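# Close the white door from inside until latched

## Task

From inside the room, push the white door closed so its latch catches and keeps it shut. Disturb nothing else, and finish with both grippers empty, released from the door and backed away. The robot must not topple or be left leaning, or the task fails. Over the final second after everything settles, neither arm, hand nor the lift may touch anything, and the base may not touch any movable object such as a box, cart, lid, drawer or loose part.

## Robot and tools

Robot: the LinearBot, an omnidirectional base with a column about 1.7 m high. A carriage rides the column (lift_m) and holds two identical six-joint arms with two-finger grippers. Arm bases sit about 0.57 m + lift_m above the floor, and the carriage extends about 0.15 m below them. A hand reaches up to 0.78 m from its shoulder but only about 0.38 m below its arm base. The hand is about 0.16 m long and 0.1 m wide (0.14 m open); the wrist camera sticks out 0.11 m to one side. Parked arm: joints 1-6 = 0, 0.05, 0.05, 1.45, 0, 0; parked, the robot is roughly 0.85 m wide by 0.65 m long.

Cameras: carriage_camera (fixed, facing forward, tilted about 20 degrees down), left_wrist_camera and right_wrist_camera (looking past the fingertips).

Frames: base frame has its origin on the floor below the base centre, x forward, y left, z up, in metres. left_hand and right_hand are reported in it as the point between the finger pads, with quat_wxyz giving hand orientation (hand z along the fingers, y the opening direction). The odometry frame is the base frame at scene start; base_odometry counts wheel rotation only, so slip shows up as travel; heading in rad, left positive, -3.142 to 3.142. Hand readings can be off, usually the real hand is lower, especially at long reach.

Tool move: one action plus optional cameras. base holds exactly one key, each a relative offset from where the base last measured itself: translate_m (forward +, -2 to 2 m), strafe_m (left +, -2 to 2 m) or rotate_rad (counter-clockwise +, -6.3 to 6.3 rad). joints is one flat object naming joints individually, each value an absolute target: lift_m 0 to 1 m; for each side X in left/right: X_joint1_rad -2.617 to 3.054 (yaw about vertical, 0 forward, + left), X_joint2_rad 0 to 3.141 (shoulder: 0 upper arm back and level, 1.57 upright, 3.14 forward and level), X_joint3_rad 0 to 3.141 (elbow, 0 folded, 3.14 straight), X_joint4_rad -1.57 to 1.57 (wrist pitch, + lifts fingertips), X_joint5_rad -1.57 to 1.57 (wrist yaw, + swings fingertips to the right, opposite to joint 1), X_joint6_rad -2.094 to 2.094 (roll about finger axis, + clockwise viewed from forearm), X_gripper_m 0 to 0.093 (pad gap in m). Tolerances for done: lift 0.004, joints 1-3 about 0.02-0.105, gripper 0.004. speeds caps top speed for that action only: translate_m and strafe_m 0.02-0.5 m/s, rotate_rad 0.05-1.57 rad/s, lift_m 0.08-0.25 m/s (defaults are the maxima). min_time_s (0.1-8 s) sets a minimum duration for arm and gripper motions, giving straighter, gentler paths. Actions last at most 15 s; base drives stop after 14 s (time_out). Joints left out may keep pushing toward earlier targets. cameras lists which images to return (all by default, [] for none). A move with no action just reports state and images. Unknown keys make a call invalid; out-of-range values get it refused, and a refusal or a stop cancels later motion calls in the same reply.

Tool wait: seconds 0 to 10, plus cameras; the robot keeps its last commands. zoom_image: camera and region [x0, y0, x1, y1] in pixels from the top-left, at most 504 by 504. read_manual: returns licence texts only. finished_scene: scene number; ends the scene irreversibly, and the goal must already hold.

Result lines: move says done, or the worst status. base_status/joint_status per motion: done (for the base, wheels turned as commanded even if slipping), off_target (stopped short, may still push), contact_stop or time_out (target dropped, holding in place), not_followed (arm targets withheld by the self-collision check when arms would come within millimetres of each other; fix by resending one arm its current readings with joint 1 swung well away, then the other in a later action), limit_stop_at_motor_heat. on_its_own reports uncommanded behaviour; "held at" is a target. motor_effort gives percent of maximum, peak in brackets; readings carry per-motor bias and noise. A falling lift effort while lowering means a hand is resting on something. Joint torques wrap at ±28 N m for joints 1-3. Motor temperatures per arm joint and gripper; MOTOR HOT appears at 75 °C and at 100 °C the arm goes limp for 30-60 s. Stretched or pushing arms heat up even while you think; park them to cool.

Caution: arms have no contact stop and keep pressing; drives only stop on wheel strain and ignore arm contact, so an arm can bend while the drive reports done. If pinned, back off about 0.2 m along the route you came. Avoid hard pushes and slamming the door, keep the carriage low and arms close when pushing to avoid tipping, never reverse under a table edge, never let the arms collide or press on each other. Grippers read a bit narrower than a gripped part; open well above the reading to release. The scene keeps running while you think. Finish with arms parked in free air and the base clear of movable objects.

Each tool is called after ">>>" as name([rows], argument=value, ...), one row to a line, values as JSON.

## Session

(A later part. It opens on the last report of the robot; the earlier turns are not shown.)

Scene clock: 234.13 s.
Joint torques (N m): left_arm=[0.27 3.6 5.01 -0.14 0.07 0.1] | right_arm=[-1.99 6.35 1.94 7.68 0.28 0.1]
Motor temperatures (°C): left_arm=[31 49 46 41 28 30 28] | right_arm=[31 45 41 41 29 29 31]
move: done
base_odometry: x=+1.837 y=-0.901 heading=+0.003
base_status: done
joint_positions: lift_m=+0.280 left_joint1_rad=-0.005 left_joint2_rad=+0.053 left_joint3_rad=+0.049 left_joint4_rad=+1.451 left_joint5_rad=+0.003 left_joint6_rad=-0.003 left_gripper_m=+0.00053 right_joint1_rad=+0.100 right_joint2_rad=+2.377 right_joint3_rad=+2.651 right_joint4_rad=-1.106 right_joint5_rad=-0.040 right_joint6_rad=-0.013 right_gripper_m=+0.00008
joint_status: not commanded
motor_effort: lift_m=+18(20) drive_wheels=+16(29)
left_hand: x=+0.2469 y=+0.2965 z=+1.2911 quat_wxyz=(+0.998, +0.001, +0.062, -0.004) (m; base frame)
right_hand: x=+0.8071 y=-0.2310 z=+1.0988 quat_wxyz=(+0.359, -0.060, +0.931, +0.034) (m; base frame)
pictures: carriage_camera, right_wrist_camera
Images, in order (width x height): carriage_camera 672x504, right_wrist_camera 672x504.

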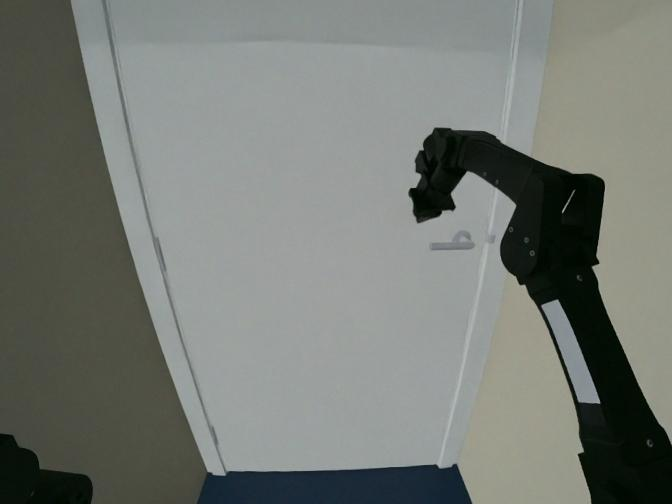

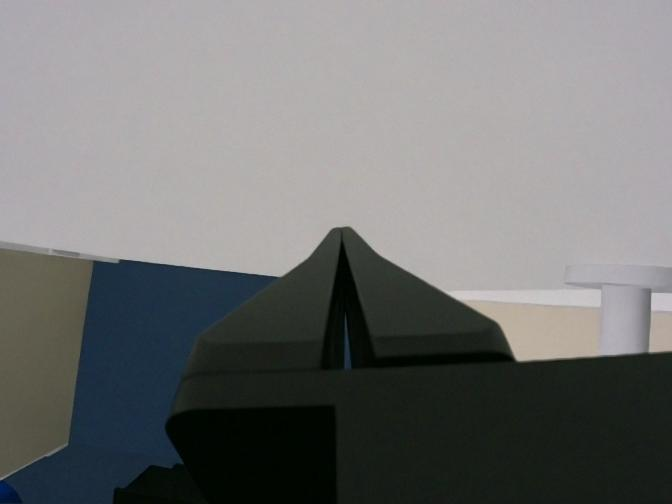

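>>> move(base={"translate_m":-0.4}, speeds={"translate_m":0.2}, cameras=[])

>>> move(joints={"right_joint1_rad":0,"right_joint2_rad":0.05,"right_joint3_rad":0.05,"right_joint4_rad":1.45}, min_time_s=2, cameras=["carriage_camera"])

>>> zoom_image(camera="carriage_camera", region=[370, 150, 470, 400])

Scene clock: 244.23 s.
Joint torques (N m): left_arm=[0.29 3.51 5.12 -0.13 0.06 0.08] | right_arm=[-0.39 -16.79 9.58 2.29 0.06 0.01]
Motor temperatures (°C): left_arm=[31 46 46 40 28 30 28] | right_arm=[31 45 41 69 29 29 31]
move: done
base_odometry: x=+1.437 y=-0.902 heading=+0.003
base_status: done
joint_positions: lift_m=+0.280 left_joint1_rad=-0.005 left_joint2_rad=+0.053 left_joint3_rad=+0.049 left_joint4_rad=+1.451 left_joint5_rad=+0.003 left_joint6_rad=-0.003 left_gripper_m=+0.00053 right_joint1_rad=+0.083 right_joint2_rad=+2.614 right_joint3_rad=+2.584 right_joint4_rad=-0.007 right_joint5_rad=-0.012 right_joint6_rad=-0.005 right_gripper_m=+0.00007
joint_status: not commanded
motor_effort: lift_m=+18(18) drive_wheels=+0(14)
left_hand: x=+0.2471 y=+0.2965 z=+1.2912 quat_wxyz=(+0.998, +0.001, +0.062, -0.004) (m; base frame)
right_hand: x=+0.9529 y=-0.2340 z=+1.1508 quat_wxyz=(+0.693, -0.035, +0.719, +0.031) (m; base frame)
pictures: none
No camera images: "cameras" was empty.

Scene clock: 246.67 s.
Joint torques (N m): left_arm=[0.25 3.6 5.2 -0.14 0.07 0.11] | right_arm=[-0.79 2.91 4.94 0 0.03 0]
Motor temperatures (°C): left_arm=[31 46 46 40 28 30 28] | right_arm=[31 46 41 65 29 29 31]
move: done
base_odometry: x=+1.437 y=-0.902 heading=+0.003
base_status: not commanded
joint_positions: lift_m=+0.280 left_joint1_rad=-0.005 left_joint2_rad=+0.053 left_joint3_rad=+0.049 left_joint4_rad=+1.451 left_joint5_rad=+0.003 left_joint6_rad=-0.003 left_gripper_m=+0.00053 right_joint1_rad=+0.007 right_joint2_rad=+0.059 right_joint3_rad=+0.058 right_joint4_rad=+1.438 right_joint5_rad=-0.011 right_joint6_rad=-0.005 right_gripper_m=+0.00007
joint_status: all done
motor_effort: lift_m=+18(18) drive_wheels=-1(4)
left_hand: x=+0.2471 y=+0.2965 z=+1.2912 quat_wxyz=(+0.998, +0.001, +0.062, -0.004) (m; base frame)
right_hand: x=+0.2494 y=-0.2951 z=+1.2932 quat_wxyz=(+0.998, -0.006, +0.067, +0.002) (m; base frame)
pictures: carriage_camera
Images, in order (width x height): carriage_camera 672x504.

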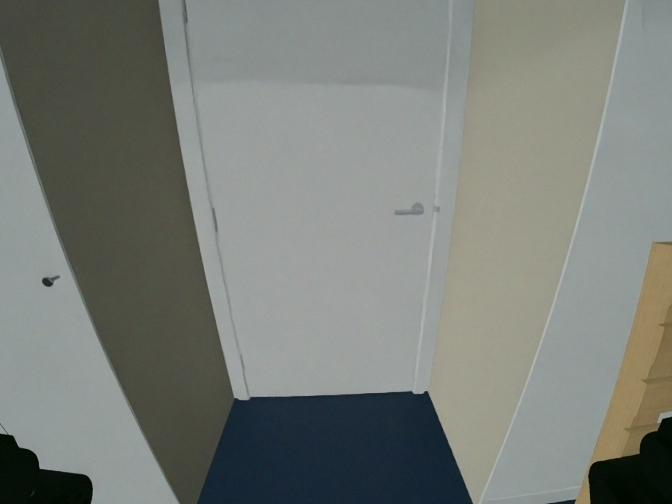

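Scaled by 2.016 from the camera's 672x504 image, which has a finer 960x720 frame.

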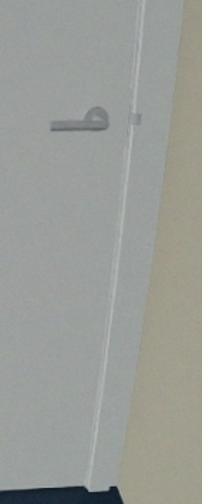

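>>> finished_scene(scene=1)

The scene is finished: the task was done.


## Next scene

The same job, from a new start.

>>> move()

Scene clock: 0.00 s.
Joint torques (N m): no reading
Motor temperatures (°C): left_arm=[30 35 36 30 28 30 27] | right_arm=[30 33 33 30 29 29 31]
base_odometry: x=+0.000 y=+0.000 heading=+0.000
base_status: not commanded
joint_positions: lift_m=+0.300 left_joint1_rad=-0.004 left_joint2_rad=+0.044 left_joint3_rad=+0.038 left_joint4_rad=+1.478 left_joint5_rad=-0.003 left_joint6_rad=-0.042 left_gripper_m=+0.09396 right_joint1_rad=-0.020 right_joint2_rad=+0.054 right_joint3_rad=+0.039 right_joint4_rad=+1.497 right_joint5_rad=+0.020 right_joint6_rad=+0.048 right_gripper_m=+0.09396
joint_status: not commanded
motor_effort: lift_m=+18 drive_wheels=-1
left_hand: x=+0.2410 y=+0.2976 z=+1.3090 quat_wxyz=(+0.999, -0.002, +0.049, -0.023) (m; base frame)
right_hand: x=+0.2394 y=-0.3011 z=+1.3095 quat_wxyz=(+0.999, +0.011, +0.045, +0.013) (m; base frame)
pictures: carriage_camera, left_wrist_camera, right_wrist_camera
Images, in order (width x height): carriage_camera 672x504, left_wrist_camera 672x504, right_wrist_camera 672x504.

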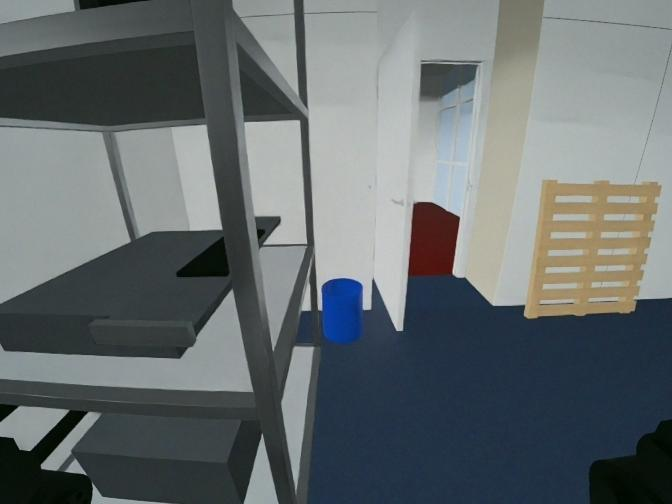

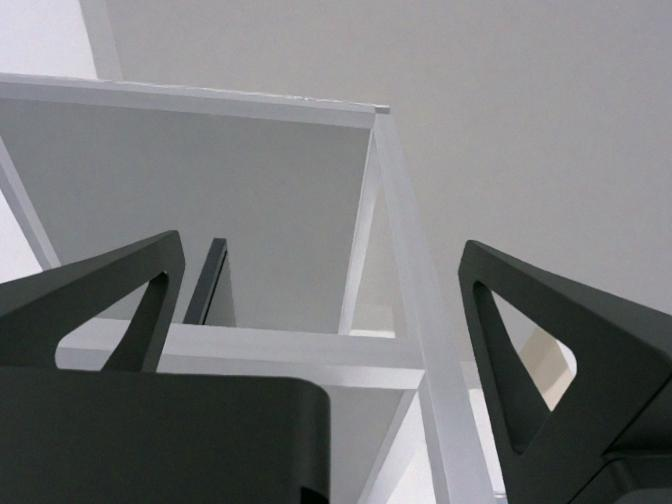

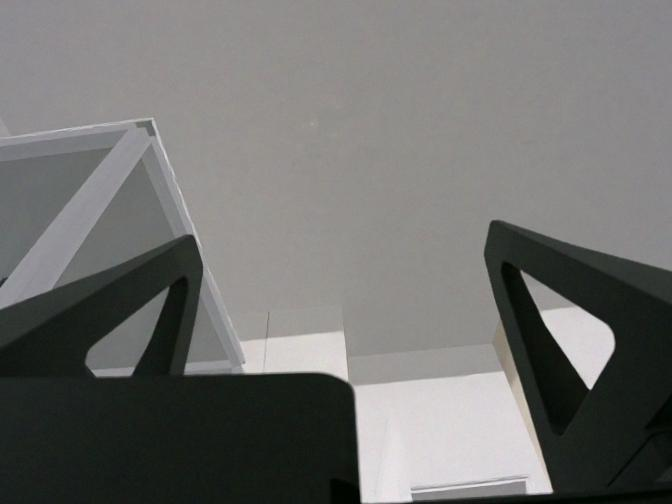

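>>> move(base={"strafe_m":-0.6}, joints={"lift_m":0.15,"left_gripper_m":0,"right_gripper_m":0}, cameras=[])

>>> move(base={"translate_m":1.0}, joints={"left_joint1_rad":0,"left_joint2_rad":1.9,"left_joint3_rad":1.9,"left_joint4_rad":0,"left_joint5_rad":0,"left_joint6_rad":0}, min_time_s=2, speeds={"translate_m":0.35}, cameras=["carriage_camera"])

Scene clock: 23.03 s.
Joint torques (N m): left_arm=[-0.24 4.11 5.5 -0.17 0.12 0.05] | right_arm=[-0.17 3.95 5.78 -0.28 -0.1 -0.05]
Motor temperatures (°C): left_arm=[30 36 38 30 27 30 27] | right_arm=[30 33 34 30 29 29 31]
move: done
base_odometry: x=-0.001 y=-0.600 heading=-0.001
base_status: done
joint_positions: lift_m=+0.150 left_joint1_rad=-0.003 left_joint2_rad=+0.044 left_joint3_rad=+0.038 left_joint4_rad=+1.478 left_joint5_rad=-0.003 left_joint6_rad=-0.042 left_gripper_m=+0.00059 right_joint1_rad=-0.020 right_joint2_rad=+0.054 right_joint3_rad=+0.039 right_joint4_rad=+1.497 right_joint5_rad=+0.020 right_joint6_rad=+0.048 right_gripper_m=+0.00009
joint_status: all done
motor_effort: lift_m=+18(20) drive_wheels=-2(20)
left_hand: x=+0.2410 y=+0.2976 z=+1.1589 quat_wxyz=(+0.999, -0.002, +0.049, -0.022) (m; base frame)
right_hand: x=+0.2394 y=-0.3011 z=+1.1594 quat_wxyz=(+0.999, +0.011, +0.045, +0.014) (m; base frame)
pictures: none
No camera images: "cameras" was empty.

Scene clock: 27.57 s.
Joint torques (N m): left_arm=[0.09 -10.62 9.62 1.83 0.1 0.21] | right_arm=[-0.14 3.96 5.79 -0.28 -0.1 -0.05]
Motor temperatures (°C): left_arm=[30 36 39 31 27 30 27] | right_arm=[30 33 35 30 29 29 31]
move: done
base_odometry: x=+0.999 y=-0.601 heading=-0.001
base_status: done
joint_positions: lift_m=+0.150 left_joint1_rad=-0.003 left_joint2_rad=+1.893 left_joint3_rad=+1.872 left_joint4_rad=+0.008 left_joint5_rad=-0.003 left_joint6_rad=-0.011 left_gripper_m=+0.00059 right_joint1_rad=-0.020 right_joint2_rad=+0.054 right_joint3_rad=+0.039 right_joint4_rad=+1.497 right_joint5_rad=+0.020 right_joint6_rad=+0.048 right_gripper_m=+0.00009
joint_status: all done
motor_effort: lift_m=+18(19) drive_wheels=+0(16)
left_hand: x=+0.8109 y=+0.2957 z=+1.1460 quat_wxyz=(+0.702, -0.004, +0.712, -0.004) (m; base frame)
right_hand: x=+0.2394 y=-0.3010 z=+1.1595 quat_wxyz=(+0.999, +0.011, +0.044, +0.014) (m; base frame)
pictures: carriage_camera
Images, in order (width x height): carriage_camera 672x504.

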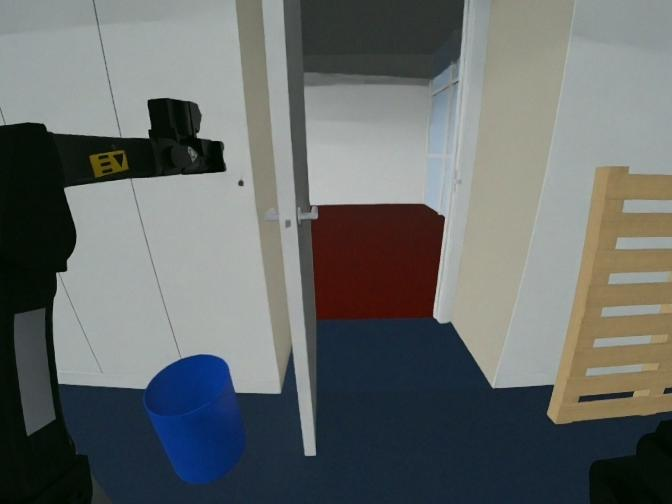

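>>> move(base={"translate_m":0.24}, speeds={"translate_m":0.25}, cameras=[])

>>> move(base={"strafe_m":-0.62}, speeds={"strafe_m":0.13}, cameras=["carriage_camera"])

Scene clock: 35.87 s.
Joint torques (N m): left_arm=[0.17 -10.74 9.33 1.93 0.13 0.18] | right_arm=[-0.16 3.96 5.76 -0.26 -0.09 -0.06]
Motor temperatures (°C): left_arm=[30 38 41 32 27 30 27] | right_arm=[30 33 35 30 29 29 31]
move: done
base_odometry: x=+1.239 y=-0.602 heading=-0.001
base_status: done
joint_positions: lift_m=+0.150 left_joint1_rad=-0.003 left_joint2_rad=+1.895 left_joint3_rad=+1.873 left_joint4_rad=+0.004 left_joint5_rad=-0.003 left_joint6_rad=-0.011 left_gripper_m=+0.00059 right_joint1_rad=-0.020 right_joint2_rad=+0.054 right_joint3_rad=+0.039 right_joint4_rad=+1.496 right_joint5_rad=+0.020 right_joint6_rad=+0.048 right_gripper_m=+0.00009
joint_status: not commanded
motor_effort: lift_m=+18(18) drive_wheels=-2(14)
left_hand: x=+0.8115 y=+0.2957 z=+1.1445 quat_wxyz=(+0.701, -0.004, +0.713, -0.004) (m; base frame)
right_hand: x=+0.2396 y=-0.3011 z=+1.1594 quat_wxyz=(+0.999, +0.011, +0.045, +0.014) (m; base frame)
pictures: none
No camera images: "cameras" was empty.

Scene clock: 41.53 s.
Joint torques (N m): left_arm=[-0.21 -10.85 9.33 1.89 0.27 0] | right_arm=[-0.23 3.99 5.82 -0.29 -0.09 -0.06]
Motor temperatures (°C): left_arm=[30 40 43 33 28 30 27] | right_arm=[30 34 35 30 29 29 31]
move: done
base_odometry: x=+1.239 y=-1.222 heading=-0.001
base_status: done
joint_positions: lift_m=+0.150 left_joint1_rad=+0.001 left_joint2_rad=+1.895 left_joint3_rad=+1.874 left_joint4_rad=+0.003 left_joint5_rad=-0.014 left_joint6_rad=+0.002 left_gripper_m=+0.00058 right_joint1_rad=-0.020 right_joint2_rad=+0.054 right_joint3_rad=+0.039 right_joint4_rad=+1.496 right_joint5_rad=+0.020 right_joint6_rad=+0.048 right_gripper_m=+0.00009
joint_status: not commanded
motor_effort: lift_m=+18(18) drive_wheels=+0(16)
left_hand: x=+0.8114 y=+0.3002 z=+1.1445 quat_wxyz=(+0.701, -0.005, +0.714, +0.006) (m; base frame)
right_hand: x=+0.2396 y=-0.3011 z=+1.1594 quat_wxyz=(+0.999, +0.011, +0.045, +0.014) (m; base frame)
pictures: carriage_camera
Images, in order (width x height): carriage_camera 672x504.

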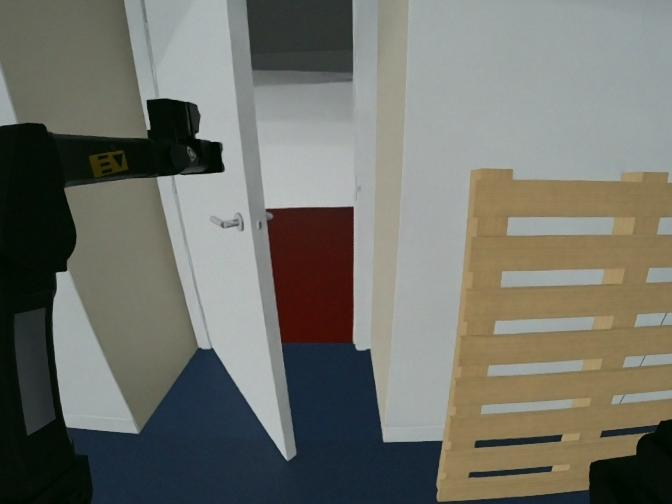

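>>> move(base={"translate_m":0.35}, speeds={"translate_m":0.16}, cameras=["carriage_camera"])

>>> move(base={"translate_m":-0.35}, speeds={"translate_m":0.3}, cameras=["carriage_camera"])

Scene clock: 51.10 s.
Joint torques (N m): left_arm=[-0.73 -10.89 9.43 1.95 0.25 0.04] | right_arm=[-0.18 4.03 5.83 -0.29 -0.1 -0.05]
Motor temperatures (°C): left_arm=[30 42 44 35 28 30 27] | right_arm=[30 34 35 30 29 29 31]
move: done
base_odometry: x=+1.589 y=-1.223 heading=-0.002
base_status: done
joint_positions: lift_m=+0.150 left_joint1_rad=+0.007 left_joint2_rad=+1.895 left_joint3_rad=+1.875 left_joint4_rad=+0.001 left_joint5_rad=-0.015 left_joint6_rad=+0.002 left_gripper_m=+0.00057 right_joint1_rad=-0.020 right_joint2_rad=+0.054 right_joint3_rad=+0.039 right_joint4_rad=+1.496 right_joint5_rad=+0.020 right_joint6_rad=+0.048 right_gripper_m=+0.00009
joint_status: not commanded
motor_effort: lift_m=+18(18) drive_wheels=-1(11)
left_hand: x=+0.8113 y=+0.3036 z=+1.1444 quat_wxyz=(+0.700, -0.007, +0.714, +0.008) (m; base frame)
right_hand: x=+0.2396 y=-0.3011 z=+1.1594 quat_wxyz=(+0.999, +0.011, +0.045, +0.014) (m; base frame)
pictures: carriage_camera
Images, in order (width x height): carriage_camera 672x504.

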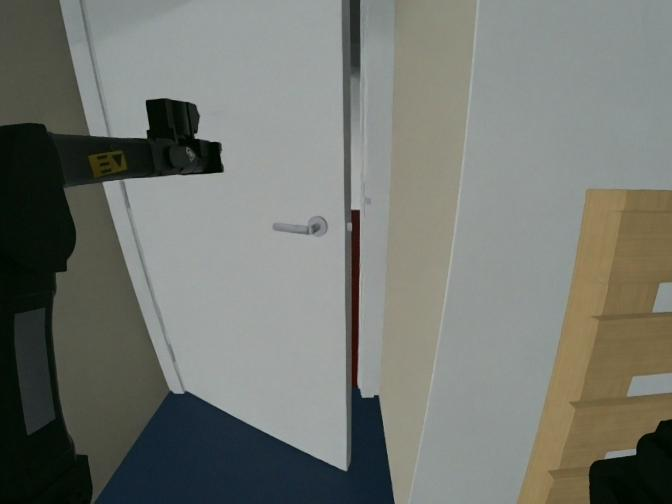

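Scene clock: 53.83 s.
Joint torques (N m): left_arm=[-0.59 -10.82 9.33 1.94 0.26 0.04] | right_arm=[-0.14 3.99 5.79 -0.32 -0.1 -0.05]
Motor temperatures (°C): left_arm=[30 43 44 35 28 30 28] | right_arm=[30 34 35 30 29 29 31]
move: done
base_odometry: x=+1.239 y=-1.222 heading=-0.002
base_status: done
joint_positions: lift_m=+0.150 left_joint1_rad=+0.007 left_joint2_rad=+1.896 left_joint3_rad=+1.876 left_joint4_rad=+0.000 left_joint5_rad=-0.014 left_joint6_rad=+0.002 left_gripper_m=+0.00057 right_joint1_rad=-0.020 right_joint2_rad=+0.054 right_joint3_rad=+0.039 right_joint4_rad=+1.496 right_joint5_rad=+0.020 right_joint6_rad=+0.048 right_gripper_m=+0.00009
joint_status: not commanded
motor_effort: lift_m=+18(18) drive_wheels=+2(11)
left_hand: x=+0.8115 y=+0.3036 z=+1.1441 quat_wxyz=(+0.700, -0.007, +0.714, +0.008) (m; base frame)
right_hand: x=+0.2396 y=-0.3011 z=+1.1594 quat_wxyz=(+0.999, +0.011, +0.045, +0.014) (m; base frame)
pictures: carriage_camera
Images, in order (width x height): carriage_camera 672x504.

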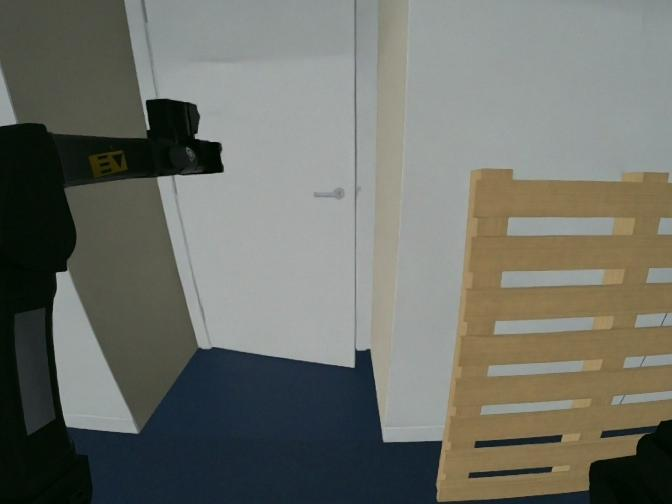

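>>> move(base={"strafe_m":0.32}, joints={"lift_m":0.28,"left_joint1_rad":0,"left_joint2_rad":0.05,"left_joint3_rad":0.05,"left_joint4_rad":1.45,"right_joint1_rad":0.08,"right_joint2_rad":2.6,"right_joint3_rad":2.6,"right_joint4_rad":0.03,"right_joint5_rad":0,"right_joint6_rad":0}, min_time_s=2.5, speeds={"strafe_m":0.2}, cameras=["carriage_camera"])

>>> move(base={"translate_m":0.6}, speeds={"translate_m":0.16}, cameras=["carriage_camera"])

>>> zoom_image(camera="carriage_camera", region=[370, 380, 470, 480])

Scene clock: 67.43 s.
Joint torques (N m): left_arm=[-0.23 3.18 4.68 0.06 0.19 0.03] | right_arm=[0.23 -14.43 10.4 2.19 -0.13 -0.15]
Motor temperatures (°C): left_arm=[30 43 44 36 28 30 28] | right_arm=[30 35 36 30 29 29 31]
move: done
base_odometry: x=+1.239 y=-0.902 heading=-0.001
base_status: done
joint_positions: lift_m=+0.280 left_joint1_rad=+0.001 left_joint2_rad=+0.057 left_joint3_rad=+0.058 left_joint4_rad=+1.434 left_joint5_rad=-0.011 left_joint6_rad=+0.002 left_gripper_m=+0.00057 right_joint1_rad=+0.076 right_joint2_rad=+2.588 right_joint3_rad=+2.572 right_joint4_rad=+0.040 right_joint5_rad=+0.011 right_joint6_rad=+0.009 right_gripper_m=+0.00009
joint_status: all done
motor_effort: lift_m=+17(21) drive_wheels=-2(12)
left_hand: x=+0.2501 y=+0.2990 z=+1.2930 quat_wxyz=(+0.998, -0.005, +0.068, +0.002) (m; base frame)
right_hand: x=+0.9494 y=-0.2434 z=+1.1752 quat_wxyz=(+0.715, -0.019, +0.698, +0.026) (m; base frame)
pictures: carriage_camera
Images, in order (width x height): carriage_camera 672x504.

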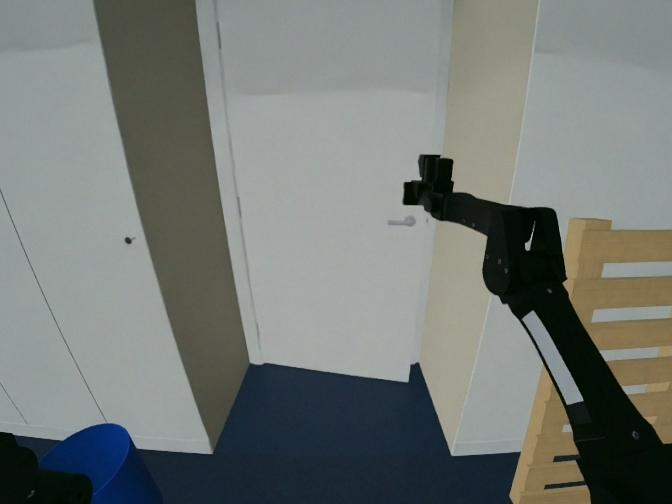

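Scene clock: 72.10 s.
Joint torques (N m): left_arm=[-0.25 3.32 5.07 -0.09 0.22 0.01] | right_arm=[-0.77 7.45 0.99 7.69 0.37 -0.15]
Motor temperatures (°C): left_arm=[30 42 43 35 28 30 28] | right_arm=[30 37 36 36 29 29 31]
move: done
base_odometry: x=+1.839 y=-0.903 heading=-0.002
base_status: done
joint_positions: lift_m=+0.280 left_joint1_rad=+0.001 left_joint2_rad=+0.054 left_joint3_rad=+0.053 left_joint4_rad=+1.446 left_joint5_rad=-0.007 left_joint6_rad=+0.002 left_gripper_m=+0.00057 right_joint1_rad=+0.087 right_joint2_rad=+2.364 right_joint3_rad=+2.662 right_joint4_rad=-0.790 right_joint5_rad=-0.047 right_joint6_rad=+0.008 right_gripper_m=+0.00008
joint_status: not commanded
motor_effort: lift_m=+18(20) drive_wheels=+15(27)
left_hand: x=+0.2474 y=+0.2984 z=+1.2922 quat_wxyz=(+0.998, -0.003, +0.063, +0.002) (m; base frame)
right_hand: x=+0.8532 y=-0.2335 z=+1.1727 quat_wxyz=(+0.512, -0.046, +0.857, +0.044) (m; base frame)
pictures: carriage_camera
Images, in order (width x height): carriage_camera 672x504.

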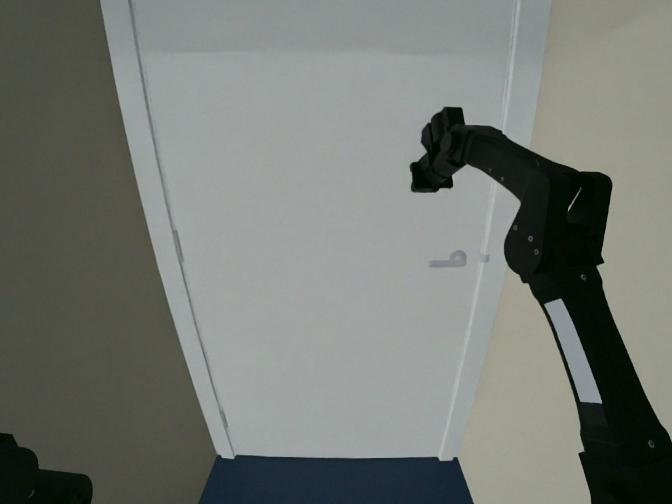

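Scaled by 5.040 from the camera's 672x504 image, which has a finer 960x720 frame.

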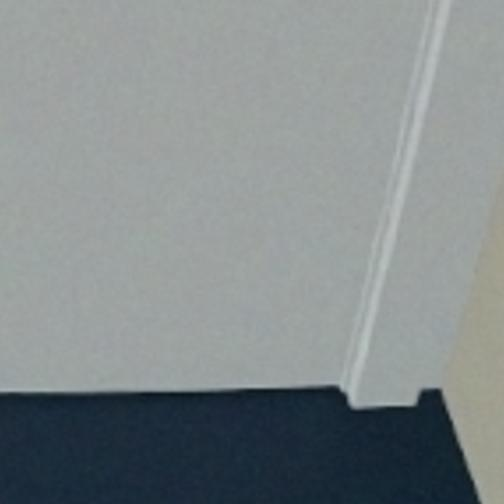

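Closed with the same look. Back away.

>>> move(base={"translate_m":-0.45}, speeds={"translate_m":0.25}, cameras=[])

>>> move(joints={"right_joint1_rad":0,"right_joint2_rad":0.05,"right_joint3_rad":0.05,"right_joint4_rad":1.45}, min_time_s=2, cameras=["carriage_camera"])

>>> zoom_image(camera="carriage_camera", region=[370, 150, 470, 400])

Scene clock: 81.20 s.
Joint torques (N m): left_arm=[-0.25 3.41 5.04 -0.08 0.17 0.05] | right_arm=[-0.72 -16.53 8.12 2.36 0.05 -0.15]
Motor temperatures (°C): left_arm=[30 41 42 34 28 30 28] | right_arm=[30 39 36 60 29 29 31]
move: done
base_odometry: x=+1.389 y=-0.902 heading=-0.002
base_status: done
joint_positions: lift_m=+0.280 left_joint1_rad=+0.001 left_joint2_rad=+0.054 left_joint3_rad=+0.053 left_joint4_rad=+1.447 left_joint5_rad=-0.006 left_joint6_rad=+0.002 left_gripper_m=+0.00057 right_joint1_rad=+0.086 right_joint2_rad=+2.609 right_joint3_rad=+2.598 right_joint4_rad=+0.022 right_joint5_rad=-0.012 right_joint6_rad=+0.008 right_gripper_m=+0.00008
joint_status: not commanded
motor_effort: lift_m=+18(18) drive_wheels=-1(18)
left_hand: x=+0.2473 y=+0.2983 z=+1.2922 quat_wxyz=(+0.998, -0.003, +0.063, +0.002) (m; base frame)
right_hand: x=+0.9512 y=-0.2316 z=+1.1681 quat_wxyz=(+0.710, -0.032, +0.703, +0.038) (m; base frame)
pictures: none
No camera images: "cameras" was empty.

Scene clock: 83.63 s.
Joint torques (N m): left_arm=[-0.13 3.4 4.94 -0.08 0.15 0.07] | right_arm=[-0.87 3 4.81 -0.04 0.04 -0.13]
Motor temperatures (°C): left_arm=[30 40 42 34 28 30 28] | right_arm=[30 40 36 57 29 29 31]
move: done
base_odometry: x=+1.389 y=-0.902 heading=-0.002
base_status: not commanded
joint_positions: lift_m=+0.280 left_joint1_rad=+0.001 left_joint2_rad=+0.054 left_joint3_rad=+0.053 left_joint4_rad=+1.447 left_joint5_rad=-0.006 left_joint6_rad=+0.002 left_gripper_m=+0.00057 right_joint1_rad=+0.009 right_joint2_rad=+0.058 right_joint3_rad=+0.058 right_joint4_rad=+1.438 right_joint5_rad=-0.011 right_joint6_rad=+0.008 right_gripper_m=+0.00008
joint_status: all done
motor_effort: lift_m=+18(18) drive_wheels=+0(5)
left_hand: x=+0.2473 y=+0.2983 z=+1.2922 quat_wxyz=(+0.998, -0.003, +0.063, +0.002) (m; base frame)
right_hand: x=+0.2492 y=-0.2950 z=+1.2933 quat_wxyz=(+0.998, -0.005, +0.066, +0.009) (m; base frame)
pictures: carriage_camera
Images, in order (width x height): carriage_camera 672x504.

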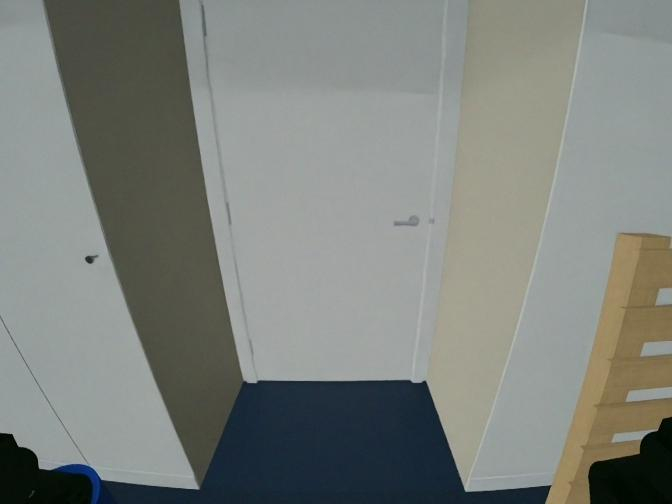

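Scaled by 2.016 from the camera's 672x504 image, which has a finer 960x720 frame.

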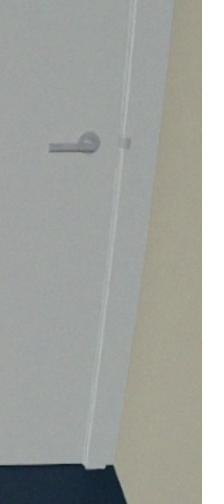

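>>> finished_scene(scene=2)

The scene is finished: the task was done.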